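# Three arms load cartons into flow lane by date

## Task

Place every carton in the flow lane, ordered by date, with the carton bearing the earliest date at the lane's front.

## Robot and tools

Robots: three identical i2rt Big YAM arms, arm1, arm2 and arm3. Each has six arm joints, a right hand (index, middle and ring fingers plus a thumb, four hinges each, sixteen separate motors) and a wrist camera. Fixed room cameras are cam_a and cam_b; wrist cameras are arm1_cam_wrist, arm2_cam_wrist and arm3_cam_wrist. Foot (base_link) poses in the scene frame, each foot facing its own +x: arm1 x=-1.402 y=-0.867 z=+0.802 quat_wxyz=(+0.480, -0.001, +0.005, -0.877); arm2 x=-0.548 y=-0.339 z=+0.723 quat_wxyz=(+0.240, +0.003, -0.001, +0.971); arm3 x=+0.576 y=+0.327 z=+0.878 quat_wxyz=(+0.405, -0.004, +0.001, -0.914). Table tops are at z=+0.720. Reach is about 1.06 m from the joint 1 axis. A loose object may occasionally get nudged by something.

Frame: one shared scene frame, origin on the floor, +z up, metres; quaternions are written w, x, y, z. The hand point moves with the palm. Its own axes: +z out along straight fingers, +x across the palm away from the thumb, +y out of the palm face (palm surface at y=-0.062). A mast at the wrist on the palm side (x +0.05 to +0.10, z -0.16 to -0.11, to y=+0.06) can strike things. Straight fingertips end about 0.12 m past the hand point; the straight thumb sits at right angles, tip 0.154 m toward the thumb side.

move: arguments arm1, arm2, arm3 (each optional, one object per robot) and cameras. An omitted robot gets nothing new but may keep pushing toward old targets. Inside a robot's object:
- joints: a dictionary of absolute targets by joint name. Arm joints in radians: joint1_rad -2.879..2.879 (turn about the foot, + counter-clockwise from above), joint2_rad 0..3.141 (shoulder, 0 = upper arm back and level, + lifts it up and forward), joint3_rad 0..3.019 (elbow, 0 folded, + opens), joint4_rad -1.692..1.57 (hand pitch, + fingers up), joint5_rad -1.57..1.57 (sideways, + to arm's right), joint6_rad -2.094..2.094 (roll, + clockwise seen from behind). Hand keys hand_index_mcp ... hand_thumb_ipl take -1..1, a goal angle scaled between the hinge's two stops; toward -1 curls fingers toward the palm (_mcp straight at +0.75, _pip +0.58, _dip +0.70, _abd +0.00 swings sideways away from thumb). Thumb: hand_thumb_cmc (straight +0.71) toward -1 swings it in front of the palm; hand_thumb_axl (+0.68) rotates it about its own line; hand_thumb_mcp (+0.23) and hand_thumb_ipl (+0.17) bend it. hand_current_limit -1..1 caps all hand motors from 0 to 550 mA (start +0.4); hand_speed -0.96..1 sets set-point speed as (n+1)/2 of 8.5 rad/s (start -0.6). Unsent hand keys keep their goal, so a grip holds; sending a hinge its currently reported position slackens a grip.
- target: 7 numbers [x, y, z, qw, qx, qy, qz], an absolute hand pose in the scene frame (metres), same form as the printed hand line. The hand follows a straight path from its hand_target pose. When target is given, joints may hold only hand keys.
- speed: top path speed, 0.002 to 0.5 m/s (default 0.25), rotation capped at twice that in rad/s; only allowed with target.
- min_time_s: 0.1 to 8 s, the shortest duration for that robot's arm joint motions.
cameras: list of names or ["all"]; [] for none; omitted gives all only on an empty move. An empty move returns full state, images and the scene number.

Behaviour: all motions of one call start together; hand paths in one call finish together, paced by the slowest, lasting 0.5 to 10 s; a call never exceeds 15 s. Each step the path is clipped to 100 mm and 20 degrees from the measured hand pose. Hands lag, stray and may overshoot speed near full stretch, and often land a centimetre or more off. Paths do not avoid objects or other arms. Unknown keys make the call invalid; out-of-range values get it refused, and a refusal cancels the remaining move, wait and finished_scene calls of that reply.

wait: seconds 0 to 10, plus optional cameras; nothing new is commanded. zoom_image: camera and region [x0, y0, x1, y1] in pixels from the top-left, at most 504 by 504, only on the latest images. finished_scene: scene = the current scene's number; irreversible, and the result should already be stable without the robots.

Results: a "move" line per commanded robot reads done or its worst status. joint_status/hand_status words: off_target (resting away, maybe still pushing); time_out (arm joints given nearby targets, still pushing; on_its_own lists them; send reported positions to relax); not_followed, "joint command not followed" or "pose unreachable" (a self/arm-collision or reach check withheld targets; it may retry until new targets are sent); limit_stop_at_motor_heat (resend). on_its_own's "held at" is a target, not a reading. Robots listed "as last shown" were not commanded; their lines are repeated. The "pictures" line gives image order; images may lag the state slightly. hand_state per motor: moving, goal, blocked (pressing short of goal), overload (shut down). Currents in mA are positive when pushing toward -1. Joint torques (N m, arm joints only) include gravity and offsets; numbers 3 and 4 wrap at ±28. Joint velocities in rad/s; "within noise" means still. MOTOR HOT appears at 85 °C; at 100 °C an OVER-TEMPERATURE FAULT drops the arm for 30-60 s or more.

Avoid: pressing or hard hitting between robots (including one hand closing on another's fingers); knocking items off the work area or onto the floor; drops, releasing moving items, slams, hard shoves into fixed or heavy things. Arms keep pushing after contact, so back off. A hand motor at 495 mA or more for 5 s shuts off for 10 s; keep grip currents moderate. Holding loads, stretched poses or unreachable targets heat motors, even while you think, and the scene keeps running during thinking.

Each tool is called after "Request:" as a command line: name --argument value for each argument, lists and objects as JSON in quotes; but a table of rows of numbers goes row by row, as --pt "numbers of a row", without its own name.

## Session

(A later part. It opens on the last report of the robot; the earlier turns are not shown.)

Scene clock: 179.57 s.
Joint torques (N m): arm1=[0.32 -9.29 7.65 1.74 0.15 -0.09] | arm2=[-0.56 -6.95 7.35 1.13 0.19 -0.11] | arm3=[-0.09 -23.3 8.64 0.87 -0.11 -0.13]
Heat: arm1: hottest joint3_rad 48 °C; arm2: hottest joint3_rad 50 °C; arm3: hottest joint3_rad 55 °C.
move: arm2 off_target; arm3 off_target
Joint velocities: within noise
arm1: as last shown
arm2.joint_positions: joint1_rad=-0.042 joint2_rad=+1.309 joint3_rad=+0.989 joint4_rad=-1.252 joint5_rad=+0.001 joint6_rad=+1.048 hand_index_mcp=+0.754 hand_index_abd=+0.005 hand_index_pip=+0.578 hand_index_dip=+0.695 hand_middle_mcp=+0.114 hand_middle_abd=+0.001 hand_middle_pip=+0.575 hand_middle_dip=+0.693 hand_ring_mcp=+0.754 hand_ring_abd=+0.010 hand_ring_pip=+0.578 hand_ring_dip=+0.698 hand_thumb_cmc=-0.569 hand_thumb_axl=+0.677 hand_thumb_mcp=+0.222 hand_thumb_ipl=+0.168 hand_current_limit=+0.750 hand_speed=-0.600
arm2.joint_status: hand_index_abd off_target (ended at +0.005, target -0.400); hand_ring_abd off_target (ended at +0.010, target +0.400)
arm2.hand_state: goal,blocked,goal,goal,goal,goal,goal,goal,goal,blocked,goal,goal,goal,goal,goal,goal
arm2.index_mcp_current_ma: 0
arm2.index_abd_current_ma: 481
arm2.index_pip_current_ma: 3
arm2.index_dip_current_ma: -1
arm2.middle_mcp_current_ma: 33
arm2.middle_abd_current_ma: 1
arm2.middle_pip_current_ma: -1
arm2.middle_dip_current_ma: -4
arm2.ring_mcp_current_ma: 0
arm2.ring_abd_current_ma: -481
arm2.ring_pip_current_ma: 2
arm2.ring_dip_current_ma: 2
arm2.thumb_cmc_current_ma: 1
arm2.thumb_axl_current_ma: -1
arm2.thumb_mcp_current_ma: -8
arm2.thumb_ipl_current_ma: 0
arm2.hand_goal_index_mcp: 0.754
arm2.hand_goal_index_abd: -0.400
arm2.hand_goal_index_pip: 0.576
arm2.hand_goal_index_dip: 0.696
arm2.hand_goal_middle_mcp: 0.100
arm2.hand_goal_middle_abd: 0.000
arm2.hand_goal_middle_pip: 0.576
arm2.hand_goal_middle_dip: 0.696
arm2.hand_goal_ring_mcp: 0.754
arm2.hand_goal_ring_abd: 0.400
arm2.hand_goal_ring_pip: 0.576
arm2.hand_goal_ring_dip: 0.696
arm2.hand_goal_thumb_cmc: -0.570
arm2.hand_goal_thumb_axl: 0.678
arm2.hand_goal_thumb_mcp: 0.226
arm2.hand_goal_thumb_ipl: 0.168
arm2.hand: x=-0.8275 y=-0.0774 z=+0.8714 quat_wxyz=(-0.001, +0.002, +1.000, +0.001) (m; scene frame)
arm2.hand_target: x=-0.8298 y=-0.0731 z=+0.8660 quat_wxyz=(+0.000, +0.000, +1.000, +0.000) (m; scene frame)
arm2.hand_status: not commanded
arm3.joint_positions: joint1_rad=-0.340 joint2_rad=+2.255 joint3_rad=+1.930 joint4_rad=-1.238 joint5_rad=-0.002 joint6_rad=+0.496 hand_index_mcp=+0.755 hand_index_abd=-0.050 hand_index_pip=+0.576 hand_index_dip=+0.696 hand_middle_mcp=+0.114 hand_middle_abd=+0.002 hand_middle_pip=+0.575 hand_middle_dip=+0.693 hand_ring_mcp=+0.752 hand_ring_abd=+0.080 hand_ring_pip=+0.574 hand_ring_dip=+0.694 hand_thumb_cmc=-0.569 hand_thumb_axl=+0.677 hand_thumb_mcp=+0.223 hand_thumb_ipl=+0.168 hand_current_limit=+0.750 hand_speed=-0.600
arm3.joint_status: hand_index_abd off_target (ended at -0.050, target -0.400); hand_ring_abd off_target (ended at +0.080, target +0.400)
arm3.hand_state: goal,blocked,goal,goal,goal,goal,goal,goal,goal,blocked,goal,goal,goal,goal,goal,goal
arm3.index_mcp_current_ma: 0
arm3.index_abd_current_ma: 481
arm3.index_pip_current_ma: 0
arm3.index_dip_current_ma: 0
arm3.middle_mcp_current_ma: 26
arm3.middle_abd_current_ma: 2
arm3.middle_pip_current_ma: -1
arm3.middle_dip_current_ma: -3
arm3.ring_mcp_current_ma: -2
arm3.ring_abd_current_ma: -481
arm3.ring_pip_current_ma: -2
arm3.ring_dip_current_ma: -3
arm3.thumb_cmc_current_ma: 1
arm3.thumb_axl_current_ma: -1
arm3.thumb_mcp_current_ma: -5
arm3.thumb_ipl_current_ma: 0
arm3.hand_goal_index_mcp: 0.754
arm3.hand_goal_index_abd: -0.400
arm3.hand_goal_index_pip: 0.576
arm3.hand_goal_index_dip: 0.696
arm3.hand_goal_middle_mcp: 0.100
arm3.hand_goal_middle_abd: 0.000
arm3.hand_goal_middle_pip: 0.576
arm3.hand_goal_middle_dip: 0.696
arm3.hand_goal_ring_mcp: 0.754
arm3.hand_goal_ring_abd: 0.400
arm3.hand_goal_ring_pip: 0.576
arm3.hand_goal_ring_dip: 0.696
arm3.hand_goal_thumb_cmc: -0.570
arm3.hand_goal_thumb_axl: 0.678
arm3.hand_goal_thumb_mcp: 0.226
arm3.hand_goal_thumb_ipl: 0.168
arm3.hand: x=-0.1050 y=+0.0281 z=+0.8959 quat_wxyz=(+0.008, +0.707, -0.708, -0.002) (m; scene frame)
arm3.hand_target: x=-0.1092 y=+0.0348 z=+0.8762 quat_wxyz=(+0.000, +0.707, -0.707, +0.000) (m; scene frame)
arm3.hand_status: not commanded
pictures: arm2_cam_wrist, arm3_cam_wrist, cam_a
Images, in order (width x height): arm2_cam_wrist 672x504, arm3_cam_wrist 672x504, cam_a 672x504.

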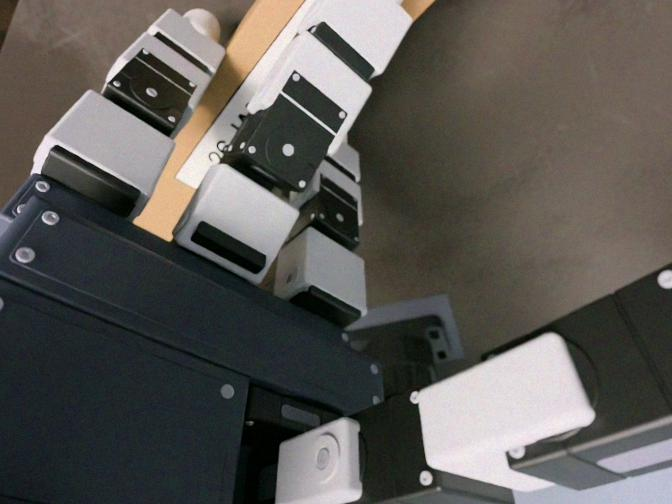

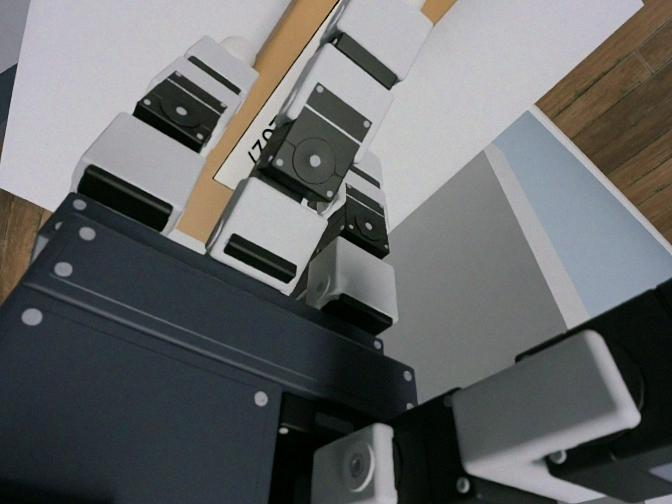

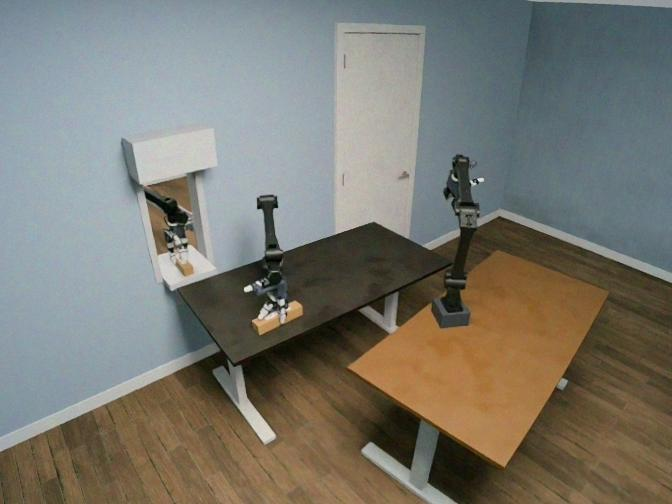

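Request:
wait --seconds 0.3 --cameras '["arm2_cam_wrist","cam_a"]'

Request:
zoom_image --camera "cam_a" --region '[220, 260, 340, 360]'

Scene clock: 180.43 s.
Joint torques (N m): arm1=[0.73 -9.23 7.65 1.76 0.15 -0.09] | arm2=[-0.67 -6.48 7.39 1.05 0.2 -0.1] | arm3=[-0.09 -23.3 8.62 0.85 -0.11 -0.12]
Heat: arm1: hottest joint3_rad 48 °C; arm2: hottest joint3_rad 50 °C; arm3: hottest joint3_rad 55 °C.
Joint velocities: within noise
arm1.joint_positions: joint1_rad=+1.304 joint2_rad=+1.311 joint3_rad=+1.704 joint4_rad=-1.430 joint5_rad=-0.001 joint6_rad=+1.087 hand_index_mcp=+0.754 hand_index_abd=+0.102 hand_index_pip=+0.578 hand_index_dip=+0.698 hand_middle_mcp=+0.112 hand_middle_abd=-0.001 hand_middle_pip=+0.575 hand_middle_dip=+0.694 hand_ring_mcp=+0.754 hand_ring_abd=-0.096 hand_ring_pip=+0.577 hand_ring_dip=+0.696 hand_thumb_cmc=-0.568 hand_thumb_axl=+0.677 hand_thumb_mcp=+0.222 hand_thumb_ipl=+0.168 hand_current_limit=+0.750 hand_speed=-0.600
arm1.joint_status: not commanded
arm1.hand_state: goal,goal,goal,goal,goal,goal,goal,goal,goal,goal,goal,goal,goal,goal,goal,goal
arm1.index_mcp_current_ma: 0
arm1.index_abd_current_ma: 0
arm1.index_pip_current_ma: 0
arm1.index_dip_current_ma: 0
arm1.middle_mcp_current_ma: 5
arm1.middle_abd_current_ma: 0
arm1.middle_pip_current_ma: 0
arm1.middle_dip_current_ma: 0
arm1.ring_mcp_current_ma: 0
arm1.ring_abd_current_ma: 0
arm1.ring_pip_current_ma: 0
arm1.ring_dip_current_ma: 0
arm1.thumb_cmc_current_ma: 0
arm1.thumb_axl_current_ma: 0
arm1.thumb_mcp_current_ma: -1
arm1.thumb_ipl_current_ma: 0
arm1.hand_goal_index_mcp: 0.754
arm1.hand_goal_index_abd: 0.100
arm1.hand_goal_index_pip: 0.576
arm1.hand_goal_index_dip: 0.696
arm1.hand_goal_middle_mcp: 0.100
arm1.hand_goal_middle_abd: 0.000
arm1.hand_goal_middle_pip: 0.576
arm1.hand_goal_middle_dip: 0.696
arm1.hand_goal_ring_mcp: 0.754
arm1.hand_goal_ring_abd: -0.100
arm1.hand_goal_ring_pip: 0.576
arm1.hand_goal_ring_dip: 0.696
arm1.hand_goal_thumb_cmc: -0.570
arm1.hand_goal_thumb_axl: 0.678
arm1.hand_goal_thumb_mcp: 0.226
arm1.hand_goal_thumb_ipl: 0.168
arm1.hand: x=-1.1373 y=-1.2889 z=+1.2539 quat_wxyz=(+0.158, +0.951, -0.169, +0.205) (m; scene frame)
arm1.hand_target: x=-1.1401 y=-1.2892 z=+1.2589 quat_wxyz=(+0.164, +0.947, -0.173, +0.213) (m; scene frame)
arm1.hand_status: not commanded
arm2.joint_positions: joint1_rad=-0.042 joint2_rad=+1.309 joint3_rad=+0.989 joint4_rad=-1.252 joint5_rad=+0.001 joint6_rad=+1.048 hand_index_mcp=+0.754 hand_index_abd=+0.005 hand_index_pip=+0.578 hand_index_dip=+0.695 hand_middle_mcp=+0.114 hand_middle_abd=+0.001 hand_middle_pip=+0.575 hand_middle_dip=+0.693 hand_ring_mcp=+0.754 hand_ring_abd=+0.010 hand_ring_pip=+0.578 hand_ring_dip=+0.698 hand_thumb_cmc=-0.569 hand_thumb_axl=+0.677 hand_thumb_mcp=+0.222 hand_thumb_ipl=+0.168 hand_current_limit=+0.750 hand_speed=-0.600
arm2.joint_status: hand_index_abd off_target (ended at +0.005, target -0.400); hand_ring_abd off_target (ended at +0.010, target +0.400)
arm2.hand_state: goal,blocked,goal,goal,goal,goal,goal,goal,goal,blocked,goal,goal,goal,goal,goal,goal
arm2.index_mcp_current_ma: 0
arm2.index_abd_current_ma: 481
arm2.index_pip_current_ma: 3
arm2.index_dip_current_ma: -1
arm2.middle_mcp_current_ma: 33
arm2.middle_abd_current_ma: 1
arm2.middle_pip_current_ma: -1
arm2.middle_dip_current_ma: -4
arm2.ring_mcp_current_ma: 0
arm2.ring_abd_current_ma: -481
arm2.ring_pip_current_ma: 2
arm2.ring_dip_current_ma: 2
arm2.thumb_cmc_current_ma: 1
arm2.thumb_axl_current_ma: -1
arm2.thumb_mcp_current_ma: -8
arm2.thumb_ipl_current_ma: 0
arm2.hand_goal_index_mcp: 0.754
arm2.hand_goal_index_abd: -0.400
arm2.hand_goal_index_pip: 0.576
arm2.hand_goal_index_dip: 0.696
arm2.hand_goal_middle_mcp: 0.100
arm2.hand_goal_middle_abd: 0.000
arm2.hand_goal_middle_pip: 0.576
arm2.hand_goal_middle_dip: 0.696
arm2.hand_goal_ring_mcp: 0.754
arm2.hand_goal_ring_abd: 0.400
arm2.hand_goal_ring_pip: 0.576
arm2.hand_goal_ring_dip: 0.696
arm2.hand_goal_thumb_cmc: -0.570
arm2.hand_goal_thumb_axl: 0.678
arm2.hand_goal_thumb_mcp: 0.226
arm2.hand_goal_thumb_ipl: 0.168
arm2.hand: x=-0.8275 y=-0.0774 z=+0.8714 quat_wxyz=(-0.001, +0.002, +1.000, +0.001) (m; scene frame)
arm2.hand_target: x=-0.8298 y=-0.0731 z=+0.8660 quat_wxyz=(+0.000, +0.000, +1.000, +0.000) (m; scene frame)
arm2.hand_status: not commanded
arm3.joint_positions: joint1_rad=-0.340 joint2_rad=+2.255 joint3_rad=+1.930 joint4_rad=-1.238 joint5_rad=-0.002 joint6_rad=+0.496 hand_index_mcp=+0.755 hand_index_abd=-0.050 hand_index_pip=+0.576 hand_index_dip=+0.696 hand_middle_mcp=+0.114 hand_middle_abd=+0.002 hand_middle_pip=+0.575 hand_middle_dip=+0.693 hand_ring_mcp=+0.752 hand_ring_abd=+0.080 hand_ring_pip=+0.574 hand_ring_dip=+0.694 hand_thumb_cmc=-0.569 hand_thumb_axl=+0.677 hand_thumb_mcp=+0.223 hand_thumb_ipl=+0.168 hand_current_limit=+0.750 hand_speed=-0.600
arm3.joint_status: hand_index_abd off_target (ended at -0.050, target -0.400); hand_ring_abd off_target (ended at +0.080, target +0.400)
arm3.hand_state: goal,blocked,goal,goal,goal,goal,goal,goal,goal,blocked,goal,goal,goal,goal,goal,goal
arm3.index_mcp_current_ma: 0
arm3.index_abd_current_ma: 481
arm3.index_pip_current_ma: 0
arm3.index_dip_current_ma: 0
arm3.middle_mcp_current_ma: 26
arm3.middle_abd_current_ma: 2
arm3.middle_pip_current_ma: -1
arm3.middle_dip_current_ma: -3
arm3.ring_mcp_current_ma: -2
arm3.ring_abd_current_ma: -481
arm3.ring_pip_current_ma: -2
arm3.ring_dip_current_ma: -3
arm3.thumb_cmc_current_ma: 1
arm3.thumb_axl_current_ma: -1
arm3.thumb_mcp_current_ma: -5
arm3.thumb_ipl_current_ma: 0
arm3.hand_goal_index_mcp: 0.754
arm3.hand_goal_index_abd: -0.400
arm3.hand_goal_index_pip: 0.576
arm3.hand_goal_index_dip: 0.696
arm3.hand_goal_middle_mcp: 0.100
arm3.hand_goal_middle_abd: 0.000
arm3.hand_goal_middle_pip: 0.576
arm3.hand_goal_middle_dip: 0.696
arm3.hand_goal_ring_mcp: 0.754
arm3.hand_goal_ring_abd: 0.400
arm3.hand_goal_ring_pip: 0.576
arm3.hand_goal_ring_dip: 0.696
arm3.hand_goal_thumb_cmc: -0.570
arm3.hand_goal_thumb_axl: 0.678
arm3.hand_goal_thumb_mcp: 0.226
arm3.hand_goal_thumb_ipl: 0.168
arm3.hand: x=-0.1050 y=+0.0281 z=+0.8959 quat_wxyz=(+0.008, +0.707, -0.708, -0.002) (m; scene frame)
arm3.hand_target: x=-0.1092 y=+0.0348 z=+0.8762 quat_wxyz=(+0.000, +0.707, -0.707, +0.000) (m; scene frame)
arm3.hand_status: not commanded
wait: 0.30 s; at rest from the start
pictures: arm2_cam_wrist, cam_a
Images, in order (width x height): arm2_cam_wrist 672x504, cam_a 672x504.

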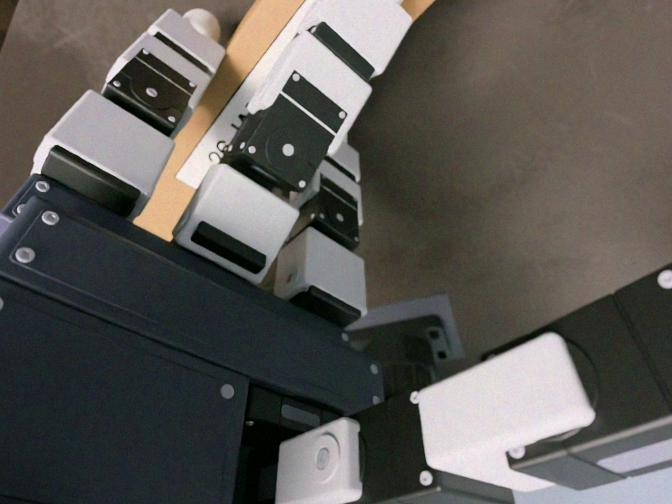

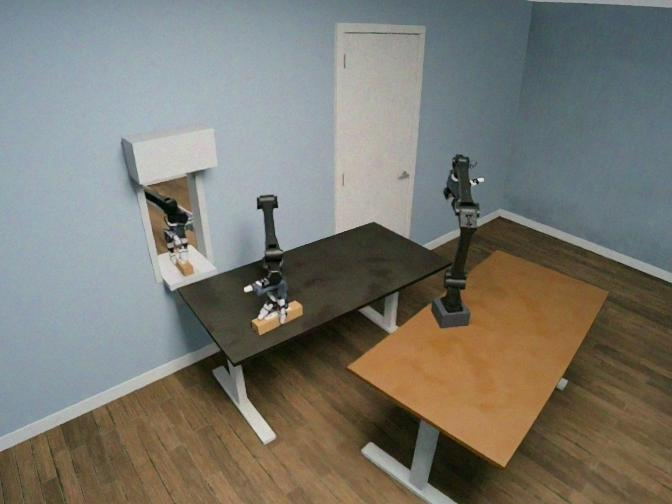

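Scaled by 4.200 from the camera's 672x504 image, which has a finer 960x720 frame.

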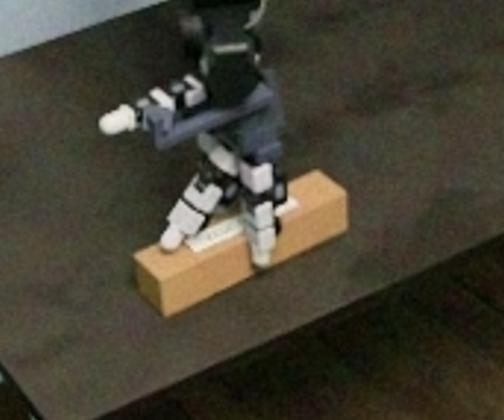

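Request:
move --arm2 '{"joints":{"hand_middle_mcp":0.26}}' --arm3 '{"joints":{"hand_middle_mcp":0.28}}'

Request:
move --arm2 '{"target":[-0.83,-0.075,1.05,0,0,1,0],"speed":0.14}' --arm3 '{"target":[-0.112,0.031,1.03,0,-0.7071,0.7071,0],"speed":0.12}' --cameras '["arm3_cam_wrist","arm2_cam_wrist","cam_a","cam_b"]'

Request:
zoom_image --camera "cam_a" --region '[220, 240, 340, 360]'

Request:
zoom_image --camera "cam_a" --region '[130, 170, 240, 300]'

Scene clock: 181.43 s.
Joint torques (N m): arm1=[-0.44 -9.23 7.58 1.65 0.1 -0.09] | arm2=[-0.73 -6.71 7.32 0.99 0.17 -0.12] | arm3=[-0.09 -23.18 8.57 0.85 -0.11 -0.12]
Heat: arm1: hottest joint3_rad 48 °C; arm2: hottest joint3_rad 49 °C; arm3: hottest joint3_rad 55 °C.
move: arm2 off_target; arm3 done
Joint velocities: within noise
arm1: as last shown
arm2.joint_positions: joint1_rad=-0.042 joint2_rad=+1.309 joint3_rad=+0.989 joint4_rad=-1.252 joint5_rad=+0.001 joint6_rad=+1.048 hand_index_mcp=+0.755 hand_index_abd=+0.005 hand_index_pip=+0.578 hand_index_dip=+0.695 hand_middle_mcp=+0.209 hand_middle_abd=+0.001 hand_middle_pip=+0.562 hand_middle_dip=+0.688 hand_ring_mcp=+0.755 hand_ring_abd=+0.010 hand_ring_pip=+0.578 hand_ring_dip=+0.698 hand_thumb_cmc=-0.569 hand_thumb_axl=+0.677 hand_thumb_mcp=+0.222 hand_thumb_ipl=+0.168 hand_current_limit=+0.750 hand_speed=-0.600
arm2.joint_status: hand_middle_mcp off_target (ended at +0.209, target +0.260)
arm2.hand_state: goal,blocked,goal,goal,blocked,goal,goal,goal,goal,blocked,goal,goal,goal,goal,goal,goal
arm2.index_mcp_current_ma: 2
arm2.index_abd_current_ma: 481
arm2.index_pip_current_ma: 3
arm2.index_dip_current_ma: -1
arm2.middle_mcp_current_ma: -169
arm2.middle_abd_current_ma: 1
arm2.middle_pip_current_ma: -30
arm2.middle_dip_current_ma: -14
arm2.ring_mcp_current_ma: 1
arm2.ring_abd_current_ma: -481
arm2.ring_pip_current_ma: 2
arm2.ring_dip_current_ma: 2
arm2.thumb_cmc_current_ma: 1
arm2.thumb_axl_current_ma: -1
arm2.thumb_mcp_current_ma: -8
arm2.thumb_ipl_current_ma: 0
arm2.hand_goal_index_mcp: 0.754
arm2.hand_goal_index_abd: -0.400
arm2.hand_goal_index_pip: 0.576
arm2.hand_goal_index_dip: 0.696
arm2.hand_goal_middle_mcp: 0.260
arm2.hand_goal_middle_abd: 0.000
arm2.hand_goal_middle_pip: 0.576
arm2.hand_goal_middle_dip: 0.696
arm2.hand_goal_ring_mcp: 0.754
arm2.hand_goal_ring_abd: 0.400
arm2.hand_goal_ring_pip: 0.576
arm2.hand_goal_ring_dip: 0.696
arm2.hand_goal_thumb_cmc: -0.570
arm2.hand_goal_thumb_axl: 0.678
arm2.hand_goal_thumb_mcp: 0.226
arm2.hand_goal_thumb_ipl: 0.168
arm2.hand: x=-0.8275 y=-0.0774 z=+0.8714 quat_wxyz=(-0.001, +0.002, +1.000, +0.001) (m; scene frame)
arm2.hand_target: x=-0.8297 y=-0.0731 z=+0.8660 quat_wxyz=(+0.000, +0.000, +1.000, +0.000) (m; scene frame)
arm2.hand_status: not commanded
arm3.joint_positions: joint1_rad=-0.340 joint2_rad=+2.255 joint3_rad=+1.930 joint4_rad=-1.238 joint5_rad=-0.002 joint6_rad=+0.496 hand_index_mcp=+0.755 hand_index_abd=-0.050 hand_index_pip=+0.576 hand_index_dip=+0.696 hand_middle_mcp=+0.283 hand_middle_abd=+0.002 hand_middle_pip=+0.575 hand_middle_dip=+0.693 hand_ring_mcp=+0.752 hand_ring_abd=+0.080 hand_ring_pip=+0.574 hand_ring_dip=+0.694 hand_thumb_cmc=-0.569 hand_thumb_axl=+0.677 hand_thumb_mcp=+0.223 hand_thumb_ipl=+0.168 hand_current_limit=+0.750 hand_speed=-0.600
arm3.joint_status: all done
arm3.hand_state: goal,blocked,goal,goal,goal,goal,goal,goal,goal,blocked,goal,goal,goal,goal,goal,goal
arm3.index_mcp_current_ma: 0
arm3.index_abd_current_ma: 481
arm3.index_pip_current_ma: 0
arm3.index_dip_current_ma: 0
arm3.middle_mcp_current_ma: 3
arm3.middle_abd_current_ma: 2
arm3.middle_pip_current_ma: 0
arm3.middle_dip_current_ma: -3
arm3.ring_mcp_current_ma: -2
arm3.ring_abd_current_ma: -481
arm3.ring_pip_current_ma: -2
arm3.ring_dip_current_ma: -3
arm3.thumb_cmc_current_ma: 1
arm3.thumb_axl_current_ma: -1
arm3.thumb_mcp_current_ma: -5
arm3.thumb_ipl_current_ma: 0
arm3.hand_goal_index_mcp: 0.754
arm3.hand_goal_index_abd: -0.400
arm3.hand_goal_index_pip: 0.576
arm3.hand_goal_index_dip: 0.696
arm3.hand_goal_middle_mcp: 0.280
arm3.hand_goal_middle_abd: 0.000
arm3.hand_goal_middle_pip: 0.576
arm3.hand_goal_middle_dip: 0.696
arm3.hand_goal_ring_mcp: 0.754
arm3.hand_goal_ring_abd: 0.400
arm3.hand_goal_ring_pip: 0.576
arm3.hand_goal_ring_dip: 0.696
arm3.hand_goal_thumb_cmc: -0.570
arm3.hand_goal_thumb_axl: 0.678
arm3.hand_goal_thumb_mcp: 0.226
arm3.hand_goal_thumb_ipl: 0.168
arm3.hand: x=-0.1050 y=+0.0281 z=+0.8959 quat_wxyz=(+0.008, +0.707, -0.708, -0.002) (m; scene frame)
arm3.hand_target: x=-0.1092 y=+0.0348 z=+0.8762 quat_wxyz=(+0.000, +0.707, -0.707, +0.000) (m; scene frame)
arm3.hand_status: not commanded
pictures: none

Scene clock: 183.67 s.
Joint torques (N m): arm1=[0.44 -9.41 7.69 1.8 0.11 -0.08] | arm2=[-0.03 -9.35 11.54 -0.01 0.36 -0.02] | arm3=[0.21 -28.86 13.37 -0.12 -0.07 -0.08]
Heat: arm1: hottest joint3_rad 48 °C; arm2: hottest joint3_rad 50 °C; arm3: hottest joint3_rad 55 °C.
move: arm2 off_target; arm3 off_target
Joint velocities: within noise
arm1: as last shown
arm2.joint_positions: joint1_rad=-0.042 joint2_rad=+1.281 joint3_rad=+1.363 joint4_rad=-1.689 joint5_rad=+0.003 joint6_rad=+1.047 hand_index_mcp=+0.755 hand_index_abd=-0.066 hand_index_pip=+0.578 hand_index_dip=+0.696 hand_middle_mcp=+0.250 hand_middle_abd=+0.001 hand_middle_pip=+0.565 hand_middle_dip=+0.688 hand_ring_mcp=+0.755 hand_ring_abd=+0.066 hand_ring_pip=+0.578 hand_ring_dip=+0.697 hand_thumb_cmc=-0.569 hand_thumb_axl=+0.677 hand_thumb_mcp=+0.222 hand_thumb_ipl=+0.168 hand_current_limit=+0.750 hand_speed=-0.600
arm2.joint_status: not commanded
arm2.hand_state: goal,blocked,goal,goal,goal,goal,goal,goal,goal,blocked,goal,goal,goal,goal,goal,goal
arm2.index_mcp_current_ma: 2
arm2.index_abd_current_ma: 481
arm2.index_pip_current_ma: 3
arm2.index_dip_current_ma: 0
arm2.middle_mcp_current_ma: -20
arm2.middle_abd_current_ma: 1
arm2.middle_pip_current_ma: -22
arm2.middle_dip_current_ma: -14
arm2.ring_mcp_current_ma: 1
arm2.ring_abd_current_ma: -481
arm2.ring_pip_current_ma: 2
arm2.ring_dip_current_ma: 2
arm2.thumb_cmc_current_ma: 1
arm2.thumb_axl_current_ma: -1
arm2.thumb_mcp_current_ma: -8
arm2.thumb_ipl_current_ma: 0
arm2.hand_goal_index_mcp: 0.754
arm2.hand_goal_index_abd: -0.400
arm2.hand_goal_index_pip: 0.576
arm2.hand_goal_index_dip: 0.696
arm2.hand_goal_middle_mcp: 0.260
arm2.hand_goal_middle_abd: 0.000
arm2.hand_goal_middle_pip: 0.576
arm2.hand_goal_middle_dip: 0.696
arm2.hand_goal_ring_mcp: 0.754
arm2.hand_goal_ring_abd: 0.400
arm2.hand_goal_ring_pip: 0.576
arm2.hand_goal_ring_dip: 0.696
arm2.hand_goal_thumb_cmc: -0.570
arm2.hand_goal_thumb_axl: 0.678
arm2.hand_goal_thumb_mcp: 0.226
arm2.hand_goal_thumb_ipl: 0.168
arm2.on_its_own: hand_index_abd moved -0.071 toward your old target -0.400; hand_middle_mcp moved +0.042 to your old target +0.260; hand_ring_abd moved +0.057 toward your old target +0.400
arm2.hand: x=-0.8255 y=-0.0780 z=+1.0214 quat_wxyz=(+0.014, +0.002, +1.000, -0.007) (m; scene frame)
arm2.hand_target: x=-0.8291 y=-0.0755 z=+1.0490 quat_wxyz=(-0.011, +0.000, +1.000, +0.010) (m; scene frame)
arm2.hand_status: off_target (0.029 m and 1.8 deg from the pose sent, 0.179 m and 0.3 deg at the start; a joint's target at an end of its range on 28 of 67 steps)
arm3.joint_positions: joint1_rad=-0.340 joint2_rad=+2.239 joint3_rad=+2.135 joint4_rad=-1.563 joint5_rad=-0.002 joint6_rad=+0.496 hand_index_mcp=+0.749 hand_index_abd=-0.050 hand_index_pip=+0.574 hand_index_dip=+0.695 hand_middle_mcp=+0.282 hand_middle_abd=+0.000 hand_middle_pip=+0.574 hand_middle_dip=+0.693 hand_ring_mcp=+0.744 hand_ring_abd=+0.081 hand_ring_pip=+0.571 hand_ring_dip=+0.693 hand_thumb_cmc=-0.569 hand_thumb_axl=+0.677 hand_thumb_mcp=+0.223 hand_thumb_ipl=+0.168 hand_current_limit=+0.750 hand_speed=-0.600
arm3.joint_status: not commanded
arm3.hand_state: goal,blocked,goal,goal,goal,goal,goal,goal,goal,blocked,goal,goal,goal,goal,goal,goal
arm3.index_mcp_current_ma: -6
arm3.index_abd_current_ma: 481
arm3.index_pip_current_ma: -2
arm3.index_dip_current_ma: 0
arm3.middle_mcp_current_ma: 2
arm3.middle_abd_current_ma: 0
arm3.middle_pip_current_ma: -2
arm3.middle_dip_current_ma: -3
arm3.ring_mcp_current_ma: -18
arm3.ring_abd_current_ma: -481
arm3.ring_pip_current_ma: -7
arm3.ring_dip_current_ma: -3
arm3.thumb_cmc_current_ma: 1
arm3.thumb_axl_current_ma: -1
arm3.thumb_mcp_current_ma: -5
arm3.thumb_ipl_current_ma: 0
arm3.hand_goal_index_mcp: 0.754
arm3.hand_goal_index_abd: -0.400
arm3.hand_goal_index_pip: 0.576
arm3.hand_goal_index_dip: 0.696
arm3.hand_goal_middle_mcp: 0.280
arm3.hand_goal_middle_abd: 0.000
arm3.hand_goal_middle_pip: 0.576
arm3.hand_goal_middle_dip: 0.696
arm3.hand_goal_ring_mcp: 0.754
arm3.hand_goal_ring_abd: 0.400
arm3.hand_goal_ring_pip: 0.576
arm3.hand_goal_ring_dip: 0.696
arm3.hand_goal_thumb_cmc: -0.570
arm3.hand_goal_thumb_axl: 0.678
arm3.hand_goal_thumb_mcp: 0.226
arm3.hand_goal_thumb_ipl: 0.168
arm3.hand: x=-0.0938 y=+0.0340 z=+0.9769 quat_wxyz=(-0.042, +0.706, -0.707, +0.013) (m; scene frame)
arm3.hand_target: x=-0.1092 y=+0.0324 z=+1.0300 quat_wxyz=(+0.000, +0.707, -0.707, -0.001) (m; scene frame)
arm3.hand_status: off_target (0.056 m and 5.1 deg from the pose sent, 0.134 m and 0.9 deg at the start)
pictures: arm2_cam_wrist, arm3_cam_wrist, cam_a, cam_b
Images, in order (width x height): arm2_cam_wrist 672x504, arm3_cam_wrist 672x504, cam_a 672x504, cam_b 672x504.

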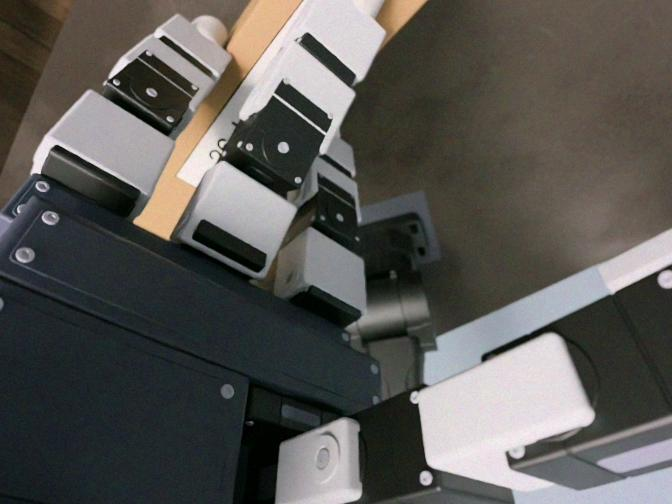

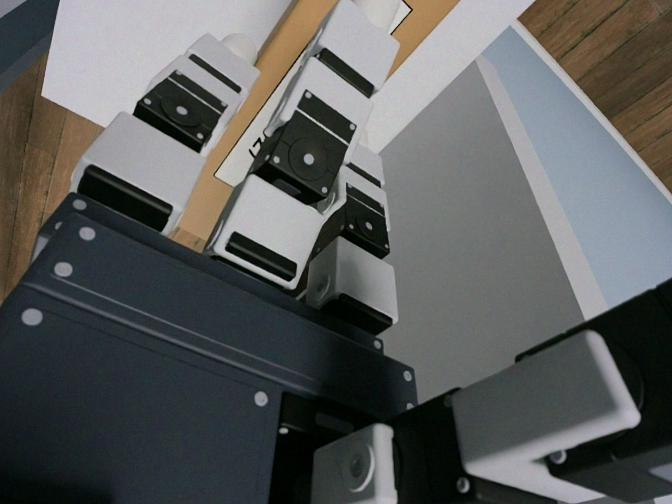

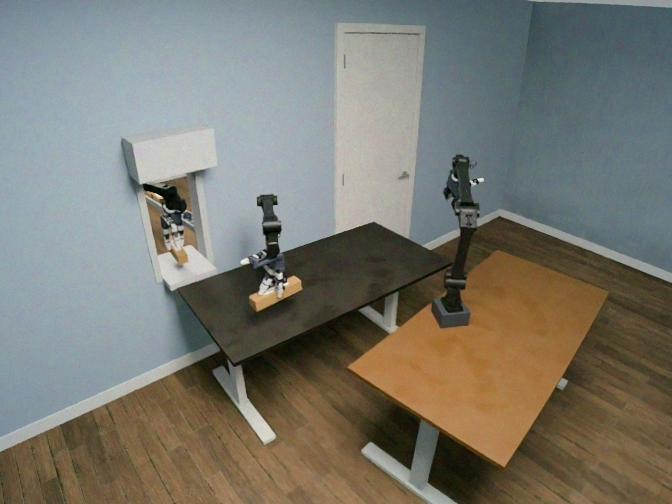

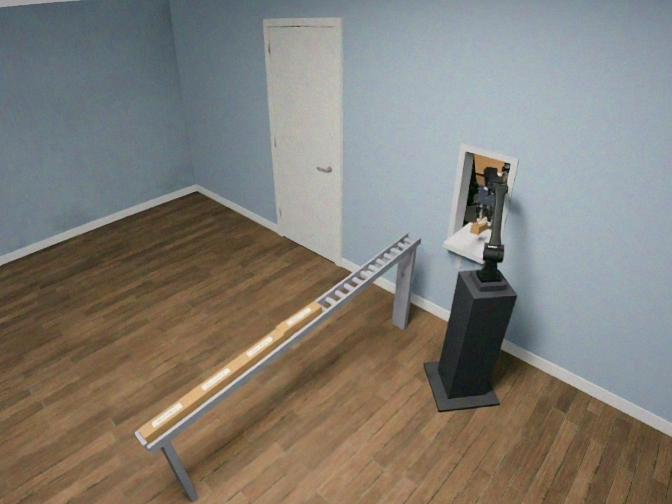

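Scaled by 4.200 from the camera's 672x504 image, which has a finer 960x720 frame.

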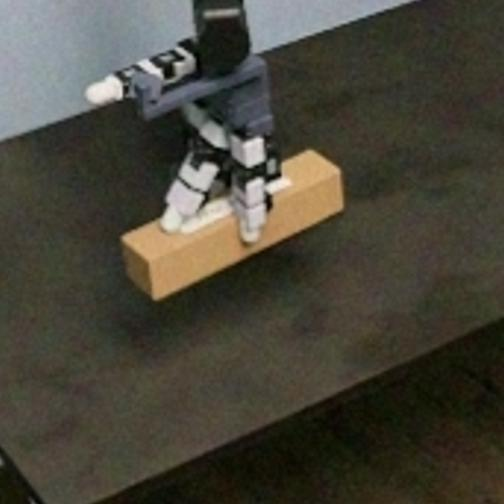

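Scaled by 3.877 from the camera's 672x504 image, which has a finer 960x720 frame.

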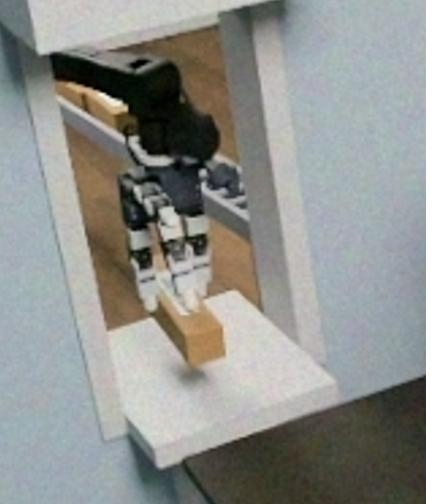

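Request:
move --arm2 '{"joints":{"joint1_rad":-1.3,"joint6_rad":0.6},"min_time_s":3.2}' --arm3 '{"target":[0.25,0.030,1.05,0,-0.7071,0.7071,0],"speed":0.14}' --cameras '["cam_a","cam_b"]'

Request:
zoom_image --camera "cam_b" --region '[240, 230, 430, 370]'

Request:
zoom_image --camera "cam_b" --region '[440, 130, 560, 280]'

Request:
zoom_image --camera "cam_a" --region '[130, 170, 340, 360]'

Scene clock: 188.07 s.
Joint torques (N m): arm1=[0.62 -9 7.64 1.68 0.15 -0.04] | arm2=[-0.56 -9.76 11.64 0.08 0.17 -0.12] | arm3=[1.61 -15.56 8.83 0.5 0.05 0.14]
Heat: arm1: hottest joint3_rad 48 °C; arm2: hottest joint3_rad 49 °C; arm3: hottest joint3_rad 54 °C.
move: arm2 done; arm3 off_target
Joint velocities: within noise
arm1: as last shown
arm2.joint_positions: joint1_rad=-1.295 joint2_rad=+1.281 joint3_rad=+1.363 joint4_rad=-1.689 joint5_rad=+0.007 joint6_rad=+0.613 hand_index_mcp=+0.756 hand_index_abd=-0.066 hand_index_pip=+0.578 hand_index_dip=+0.696 hand_middle_mcp=+0.253 hand_middle_abd=+0.001 hand_middle_pip=+0.567 hand_middle_dip=+0.688 hand_ring_mcp=+0.755 hand_ring_abd=+0.066 hand_ring_pip=+0.578 hand_ring_dip=+0.697 hand_thumb_cmc=-0.569 hand_thumb_axl=+0.677 hand_thumb_mcp=+0.222 hand_thumb_ipl=+0.168 hand_current_limit=+0.750 hand_speed=-0.600
arm2.joint_status: all done
arm2.hand_state: goal,blocked,goal,goal,goal,goal,goal,goal,goal,blocked,goal,goal,goal,goal,goal,goal
arm2.index_mcp_current_ma: 3
arm2.index_abd_current_ma: 481
arm2.index_pip_current_ma: 3
arm2.index_dip_current_ma: 0
arm2.middle_mcp_current_ma: -14
arm2.middle_abd_current_ma: 1
arm2.middle_pip_current_ma: -18
arm2.middle_dip_current_ma: -14
arm2.ring_mcp_current_ma: 2
arm2.ring_abd_current_ma: -481
arm2.ring_pip_current_ma: 2
arm2.ring_dip_current_ma: 2
arm2.thumb_cmc_current_ma: 1
arm2.thumb_axl_current_ma: -1
arm2.thumb_mcp_current_ma: -8
arm2.thumb_ipl_current_ma: 0
arm2.hand_goal_index_mcp: 0.754
arm2.hand_goal_index_abd: -0.400
arm2.hand_goal_index_pip: 0.576
arm2.hand_goal_index_dip: 0.696
arm2.hand_goal_middle_mcp: 0.260
arm2.hand_goal_middle_abd: 0.000
arm2.hand_goal_middle_pip: 0.576
arm2.hand_goal_middle_dip: 0.696
arm2.hand_goal_ring_mcp: 0.754
arm2.hand_goal_ring_abd: 0.400
arm2.hand_goal_ring_pip: 0.576
arm2.hand_goal_ring_dip: 0.696
arm2.hand_goal_thumb_cmc: -0.570
arm2.hand_goal_thumb_axl: 0.678
arm2.hand_goal_thumb_mcp: 0.226
arm2.hand_goal_thumb_ipl: 0.168
arm2.hand: x=-0.3944 y=+0.0438 z=+1.0183 quat_wxyz=(+0.004, +0.399, +0.917, -0.017) (m; scene frame)
arm2.hand_target: x=-0.3918 y=+0.0481 z=+1.0476 quat_wxyz=(-0.002, +0.396, +0.918, +0.012) (m; scene frame)
arm2.hand_status: not commanded
arm3.joint_positions: joint1_rad=+0.075 joint2_rad=+1.457 joint3_rad=+1.156 joint4_rad=-1.323 joint5_rad=-0.008 joint6_rad=+0.907 hand_index_mcp=+0.753 hand_index_abd=-0.050 hand_index_pip=+0.575 hand_index_dip=+0.695 hand_middle_mcp=+0.282 hand_middle_abd=+0.000 hand_middle_pip=+0.574 hand_middle_dip=+0.693 hand_ring_mcp=+0.753 hand_ring_abd=+0.081 hand_ring_pip=+0.575 hand_ring_dip=+0.694 hand_thumb_cmc=-0.569 hand_thumb_axl=+0.677 hand_thumb_mcp=+0.223 hand_thumb_ipl=+0.168 hand_current_limit=+0.750 hand_speed=-0.600
arm3.joint_status: not commanded
arm3.hand_state: goal,blocked,goal,goal,goal,goal,goal,goal,goal,blocked,goal,goal,goal,goal,goal,goal
arm3.index_mcp_current_ma: 0
arm3.index_abd_current_ma: 481
arm3.index_pip_current_ma: -1
arm3.index_dip_current_ma: 0
arm3.middle_mcp_current_ma: 3
arm3.middle_abd_current_ma: 0
arm3.middle_pip_current_ma: -2
arm3.middle_dip_current_ma: -3
arm3.ring_mcp_current_ma: -1
arm3.ring_abd_current_ma: -481
arm3.ring_pip_current_ma: -1
arm3.ring_dip_current_ma: -2
arm3.thumb_cmc_current_ma: 1
arm3.thumb_axl_current_ma: -1
arm3.thumb_mcp_current_ma: -5
arm3.thumb_ipl_current_ma: 0
arm3.hand_goal_index_mcp: 0.754
arm3.hand_goal_index_abd: -0.400
arm3.hand_goal_index_pip: 0.576
arm3.hand_goal_index_dip: 0.696
arm3.hand_goal_middle_mcp: 0.280
arm3.hand_goal_middle_abd: 0.000
arm3.hand_goal_middle_pip: 0.576
arm3.hand_goal_middle_dip: 0.696
arm3.hand_goal_ring_mcp: 0.754
arm3.hand_goal_ring_abd: 0.400
arm3.hand_goal_ring_pip: 0.576
arm3.hand_goal_ring_dip: 0.696
arm3.hand_goal_thumb_cmc: -0.570
arm3.hand_goal_thumb_axl: 0.678
arm3.hand_goal_thumb_mcp: 0.226
arm3.hand_goal_thumb_ipl: 0.168
arm3.hand: x=+0.2492 y=+0.0349 z=+1.0325 quat_wxyz=(-0.024, +0.708, -0.706, -0.001) (m; scene frame)
arm3.hand_target: x=+0.2501 y=+0.0302 z=+1.0498 quat_wxyz=(+0.000, +0.707, -0.707, +0.000) (m; scene frame)
arm3.hand_status: off_target (0.018 m and 2.7 deg from the pose sent, 0.352 m and 5.1 deg at the start)
pictures: cam_a, cam_b
Images, in order (width x height): cam_a 672x504, cam_b 672x504.

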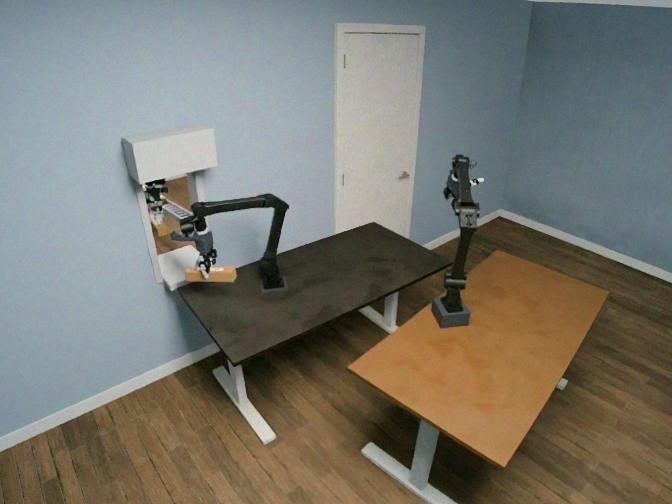

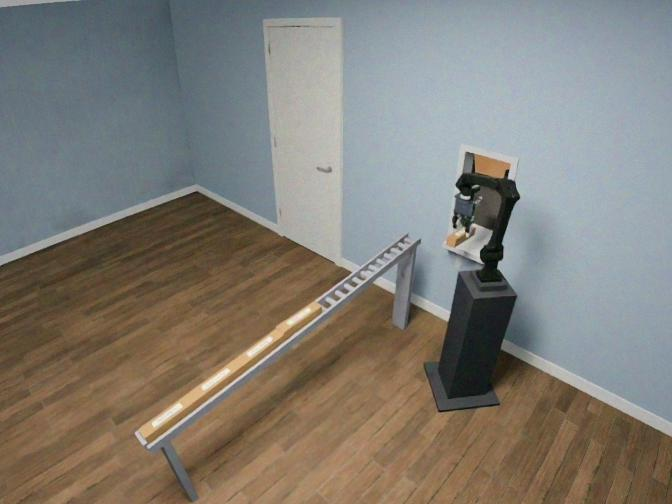

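Scaled by 2.653 from the camera's 672x504 image, which has a finer 960x720 frame.

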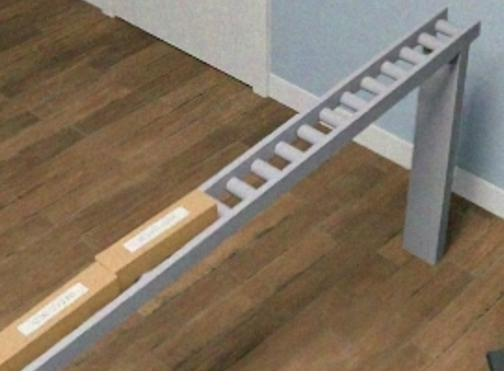

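Scaled by 3.360 from the camera's 672x504 image, which has a finer 960x720 frame.

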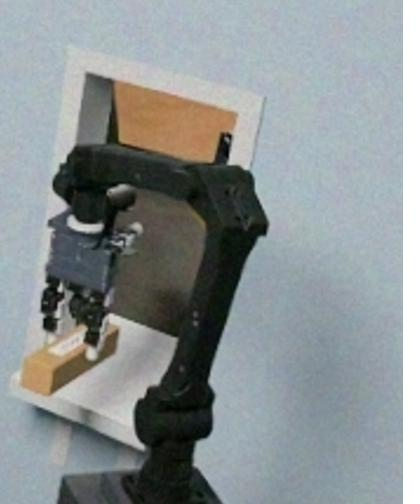

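Scaled by 2.400 from the camera's 672x504 image, which has a finer 960x720 frame.

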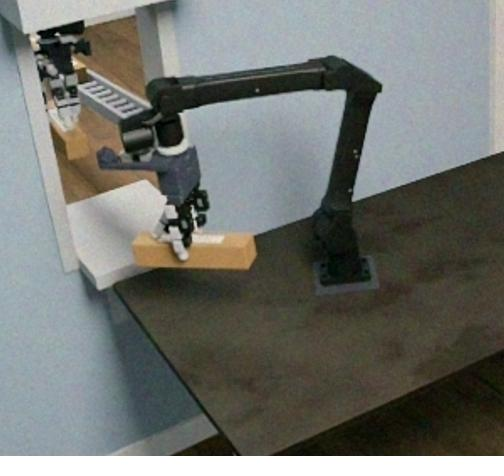

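Request:
move --arm3 '{"target":[0.574,-0.300,1.02,0,-0.7071,0.7071,0],"speed":0.17}' --arm2 '{"target":[-0.35,-0.0225,1.03,0,0.7071,0.7071,0],"speed":0.2}'

Request:
move --arm3 '{"target":[0.574,-0.300,0.91,0,-0.7071,0.7071,0],"speed":0.14}' --arm2 '{"target":[-0.12,-0.0225,1.01,0,0.7071,0.7071,0],"speed":0.2}' --cameras '["cam_a","cam_b"]'

Request:
zoom_image --camera "cam_b" --region '[355, 200, 445, 290]'

Request:
zoom_image --camera "cam_a" --region '[130, 170, 240, 300]'

Scene clock: 192.37 s.
Joint torques (N m): arm1=[0.44 -9.35 7.71 1.95 0.14 -0.08] | arm2=[-0.91 -8.12 9.48 0.8 0.18 0.11] | arm3=[1.03 -22.83 13.23 -0.06 0.13 0.15]
Heat: arm1: hottest joint3_rad 48 °C; arm2: hottest joint3_rad 49 °C; arm3: hottest joint3_rad 55 °C.
move: arm2 off_target; arm3 off_target
Joint velocities: within noise
arm1: as last shown
arm2.joint_positions: joint1_rad=-1.390 joint2_rad=+1.281 joint3_rad=+1.363 joint4_rad=-1.689 joint5_rad=+0.007 joint6_rad=+1.246 hand_index_mcp=+0.756 hand_index_abd=-0.066 hand_index_pip=+0.578 hand_index_dip=+0.696 hand_middle_mcp=+0.253 hand_middle_abd=+0.001 hand_middle_pip=+0.567 hand_middle_dip=+0.688 hand_ring_mcp=+0.755 hand_ring_abd=+0.066 hand_ring_pip=+0.578 hand_ring_dip=+0.697 hand_thumb_cmc=-0.569 hand_thumb_axl=+0.677 hand_thumb_mcp=+0.222 hand_thumb_ipl=+0.168 hand_current_limit=+0.750 hand_speed=-0.600
arm2.joint_status: not commanded
arm2.hand_state: goal,blocked,goal,goal,goal,goal,goal,goal,goal,blocked,goal,goal,goal,goal,goal,goal
arm2.index_mcp_current_ma: 3
arm2.index_abd_current_ma: 481
arm2.index_pip_current_ma: 3
arm2.index_dip_current_ma: 0
arm2.middle_mcp_current_ma: -14
arm2.middle_abd_current_ma: 1
arm2.middle_pip_current_ma: -18
arm2.middle_dip_current_ma: -14
arm2.ring_mcp_current_ma: 2
arm2.ring_abd_current_ma: -481
arm2.ring_pip_current_ma: 2
arm2.ring_dip_current_ma: 2
arm2.thumb_cmc_current_ma: 1
arm2.thumb_axl_current_ma: -1
arm2.thumb_mcp_current_ma: -8
arm2.thumb_ipl_current_ma: 0
arm2.hand_goal_index_mcp: 0.754
arm2.hand_goal_index_abd: -0.400
arm2.hand_goal_index_pip: 0.576
arm2.hand_goal_index_dip: 0.696
arm2.hand_goal_middle_mcp: 0.260
arm2.hand_goal_middle_abd: 0.000
arm2.hand_goal_middle_pip: 0.576
arm2.hand_goal_middle_dip: 0.696
arm2.hand_goal_ring_mcp: 0.754
arm2.hand_goal_ring_abd: 0.400
arm2.hand_goal_ring_pip: 0.576
arm2.hand_goal_ring_dip: 0.696
arm2.hand_goal_thumb_cmc: -0.570
arm2.hand_goal_thumb_axl: 0.678
arm2.hand_goal_thumb_mcp: 0.226
arm2.hand_goal_thumb_ipl: 0.168
arm2.hand: x=-0.3543 y=-0.0271 z=+1.0199 quat_wxyz=(+0.009, +0.700, +0.714, -0.016) (m; scene frame)
arm2.hand_target: x=-0.3500 y=-0.0227 z=+1.0300 quat_wxyz=(+0.000, +0.707, +0.707, +0.000) (m; scene frame)
arm2.hand_status: off_target (0.012 m and 2.4 deg from the pose sent, 0.081 m and 43.0 deg at the start)
arm3.joint_positions: joint1_rad=+0.856 joint2_rad=+2.093 joint3_rad=+1.958 joint4_rad=-1.475 joint5_rad=-0.013 joint6_rad=+1.680 hand_index_mcp=+0.754 hand_index_abd=-0.050 hand_index_pip=+0.575 hand_index_dip=+0.695 hand_middle_mcp=+0.283 hand_middle_abd=+0.000 hand_middle_pip=+0.574 hand_middle_dip=+0.693 hand_ring_mcp=+0.754 hand_ring_abd=+0.081 hand_ring_pip=+0.575 hand_ring_dip=+0.694 hand_thumb_cmc=-0.569 hand_thumb_axl=+0.677 hand_thumb_mcp=+0.223 hand_thumb_ipl=+0.168 hand_current_limit=+0.750 hand_speed=-0.600
arm3.joint_status: not commanded
arm3.hand_state: goal,blocked,goal,goal,goal,goal,goal,goal,goal,blocked,goal,goal,goal,goal,goal,goal
arm3.index_mcp_current_ma: 0
arm3.index_abd_current_ma: 481
arm3.index_pip_current_ma: -1
arm3.index_dip_current_ma: 0
arm3.middle_mcp_current_ma: 3
arm3.middle_abd_current_ma: 0
arm3.middle_pip_current_ma: -1
arm3.middle_dip_current_ma: -3
arm3.ring_mcp_current_ma: 0
arm3.ring_abd_current_ma: -481
arm3.ring_pip_current_ma: -1
arm3.ring_dip_current_ma: -1
arm3.thumb_cmc_current_ma: 1
arm3.thumb_axl_current_ma: -1
arm3.thumb_mcp_current_ma: -5
arm3.thumb_ipl_current_ma: 0
arm3.hand_goal_index_mcp: 0.754
arm3.hand_goal_index_abd: -0.400
arm3.hand_goal_index_pip: 0.576
arm3.hand_goal_index_dip: 0.696
arm3.hand_goal_middle_mcp: 0.280
arm3.hand_goal_middle_abd: 0.000
arm3.hand_goal_middle_pip: 0.576
arm3.hand_goal_middle_dip: 0.696
arm3.hand_goal_ring_mcp: 0.754
arm3.hand_goal_ring_abd: 0.400
arm3.hand_goal_ring_pip: 0.576
arm3.hand_goal_ring_dip: 0.696
arm3.hand_goal_thumb_cmc: -0.570
arm3.hand_goal_thumb_axl: 0.678
arm3.hand_goal_thumb_mcp: 0.226
arm3.hand_goal_thumb_ipl: 0.168
arm3.hand: x=+0.5700 y=-0.2848 z=+1.0057 quat_wxyz=(-0.013, +0.710, -0.704, -0.013) (m; scene frame)
arm3.hand_target: x=+0.5740 y=-0.2990 z=+1.0201 quat_wxyz=(+0.000, +0.707, -0.707, +0.001) (m; scene frame)
arm3.hand_status: off_target (0.021 m and 2.2 deg from the pose sent, 0.467 m and 2.7 deg at the start)
pictures: none

Scene clock: 194.47 s.
Joint torques (N m): arm1=[0.85 -9.11 7.62 1.73 0.1 -0.12] | arm2=[-0.03 -11.4 11.62 0.35 -0.03 -0.12] | arm3=[1.2 -23.88 8.88 0.58 0.13 0.14]
Heat: arm1: hottest joint3_rad 48 °C; arm2: hottest joint3_rad 49 °C; arm3: hottest joint3_rad 55 °C.
move: arm2 off_target; arm3 done
Joint velocities: within noise
arm1: as last shown
arm2.joint_positions: joint1_rad=-1.868 joint2_rad=+1.585 joint3_rad=+1.615 joint4_rad=-1.639 joint5_rad=+0.010 joint6_rad=+0.800 hand_index_mcp=+0.755 hand_index_abd=-0.066 hand_index_pip=+0.578 hand_index_dip=+0.696 hand_middle_mcp=+0.254 hand_middle_abd=+0.001 hand_middle_pip=+0.567 hand_middle_dip=+0.689 hand_ring_mcp=+0.755 hand_ring_abd=+0.066 hand_ring_pip=+0.578 hand_ring_dip=+0.697 hand_thumb_cmc=-0.569 hand_thumb_axl=+0.677 hand_thumb_mcp=+0.222 hand_thumb_ipl=+0.168 hand_current_limit=+0.750 hand_speed=-0.600
arm2.joint_status: not commanded
arm2.hand_state: goal,blocked,goal,goal,goal,goal,goal,goal,goal,blocked,goal,goal,goal,goal,goal,goal
arm2.index_mcp_current_ma: 2
arm2.index_abd_current_ma: 481
arm2.index_pip_current_ma: 3
arm2.index_dip_current_ma: 0
arm2.middle_mcp_current_ma: -11
arm2.middle_abd_current_ma: 1
arm2.middle_pip_current_ma: -17
arm2.middle_dip_current_ma: -14
arm2.ring_mcp_current_ma: 1
arm2.ring_abd_current_ma: -481
arm2.ring_pip_current_ma: 2
arm2.ring_dip_current_ma: 2
arm2.thumb_cmc_current_ma: 1
arm2.thumb_axl_current_ma: -1
arm2.thumb_mcp_current_ma: -8
arm2.thumb_ipl_current_ma: 0
arm2.hand_goal_index_mcp: 0.754
arm2.hand_goal_index_abd: -0.400
arm2.hand_goal_index_pip: 0.576
arm2.hand_goal_index_dip: 0.696
arm2.hand_goal_middle_mcp: 0.260
arm2.hand_goal_middle_abd: 0.000
arm2.hand_goal_middle_pip: 0.576
arm2.hand_goal_middle_dip: 0.696
arm2.hand_goal_ring_mcp: 0.754
arm2.hand_goal_ring_abd: 0.400
arm2.hand_goal_ring_pip: 0.576
arm2.hand_goal_ring_dip: 0.696
arm2.hand_goal_thumb_cmc: -0.570
arm2.hand_goal_thumb_axl: 0.678
arm2.hand_goal_thumb_mcp: 0.226
arm2.hand_goal_thumb_ipl: 0.168
arm2.hand: x=-0.1308 y=-0.0332 z=+0.9934 quat_wxyz=(+0.003, +0.711, +0.703, -0.020) (m; scene frame)
arm2.hand_target: x=-0.1208 y=-0.0231 z=+1.0100 quat_wxyz=(+0.000, +0.707, +0.707, +0.000) (m; scene frame)
arm2.hand_status: off_target (0.023 m and 2.4 deg from the pose sent, 0.235 m and 2.4 deg at the start)
arm3.joint_positions: joint1_rad=+0.856 joint2_rad=+2.170 joint3_rad=+1.835 joint4_rad=-1.251 joint5_rad=-0.013 joint6_rad=+1.682 hand_index_mcp=+0.754 hand_index_abd=-0.050 hand_index_pip=+0.575 hand_index_dip=+0.695 hand_middle_mcp=+0.283 hand_middle_abd=+0.000 hand_middle_pip=+0.574 hand_middle_dip=+0.693 hand_ring_mcp=+0.754 hand_ring_abd=+0.081 hand_ring_pip=+0.575 hand_ring_dip=+0.694 hand_thumb_cmc=-0.569 hand_thumb_axl=+0.677 hand_thumb_mcp=+0.223 hand_thumb_ipl=+0.168 hand_current_limit=+0.750 hand_speed=-0.600
arm3.joint_status: not commanded
arm3.hand_state: goal,blocked,goal,goal,goal,goal,goal,goal,goal,blocked,goal,goal,goal,goal,goal,goal
arm3.index_mcp_current_ma: 0
arm3.index_abd_current_ma: 481
arm3.index_pip_current_ma: -1
arm3.index_dip_current_ma: 0
arm3.middle_mcp_current_ma: 3
arm3.middle_abd_current_ma: 0
arm3.middle_pip_current_ma: -1
arm3.middle_dip_current_ma: -3
arm3.ring_mcp_current_ma: 0
arm3.ring_abd_current_ma: -481
arm3.ring_pip_current_ma: -1
arm3.ring_dip_current_ma: -1
arm3.thumb_cmc_current_ma: 1
arm3.thumb_axl_current_ma: -1
arm3.thumb_mcp_current_ma: -5
arm3.thumb_ipl_current_ma: 0
arm3.hand_goal_index_mcp: 0.754
arm3.hand_goal_index_abd: -0.400
arm3.hand_goal_index_pip: 0.576
arm3.hand_goal_index_dip: 0.696
arm3.hand_goal_middle_mcp: 0.280
arm3.hand_goal_middle_abd: 0.000
arm3.hand_goal_middle_pip: 0.576
arm3.hand_goal_middle_dip: 0.696
arm3.hand_goal_ring_mcp: 0.754
arm3.hand_goal_ring_abd: 0.400
arm3.hand_goal_ring_pip: 0.576
arm3.hand_goal_ring_dip: 0.696
arm3.hand_goal_thumb_cmc: -0.570
arm3.hand_goal_thumb_axl: 0.678
arm3.hand_goal_thumb_mcp: 0.226
arm3.hand_goal_thumb_ipl: 0.168
arm3.hand: x=+0.5705 y=-0.2950 z=+0.9105 quat_wxyz=(-0.006, +0.710, -0.704, -0.004) (m; scene frame)
arm3.hand_target: x=+0.5740 y=-0.2999 z=+0.9100 quat_wxyz=(+0.000, +0.707, -0.707, +0.000) (m; scene frame)
arm3.hand_status: done (0.006 m and 0.9 deg from the pose sent, 0.097 m and 2.2 deg at the start)
pictures: cam_a, cam_b
Images, in order (width x height): cam_a 672x504, cam_b 672x504.

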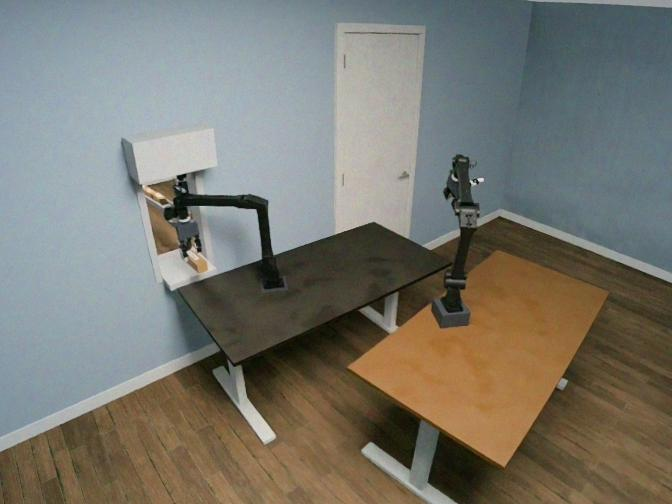

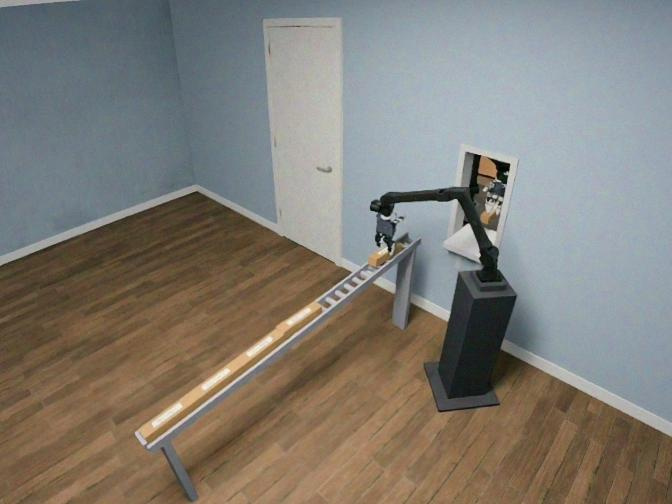

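Scaled by 5.600 from the camera's 672x504 image, which has a finer 960x720 frame.

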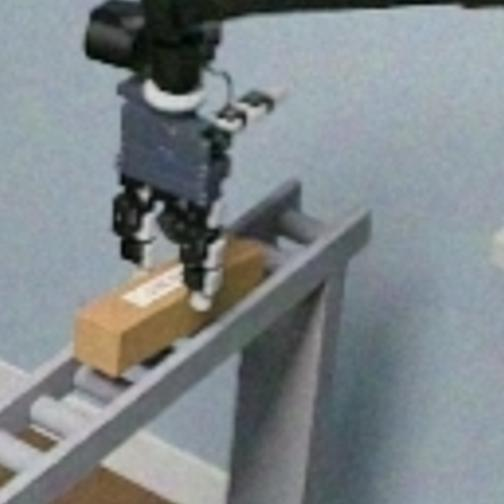

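Scaled by 3.877 from the camera's 672x504 image, which has a finer 960x720 frame.

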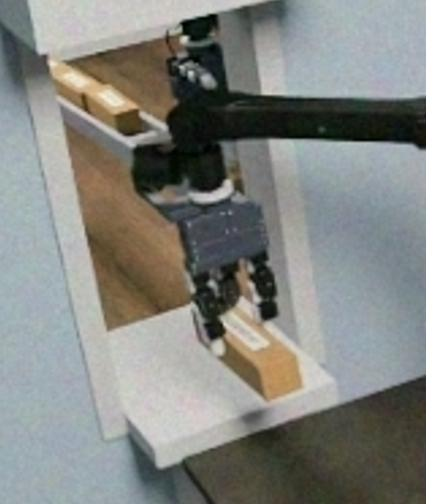

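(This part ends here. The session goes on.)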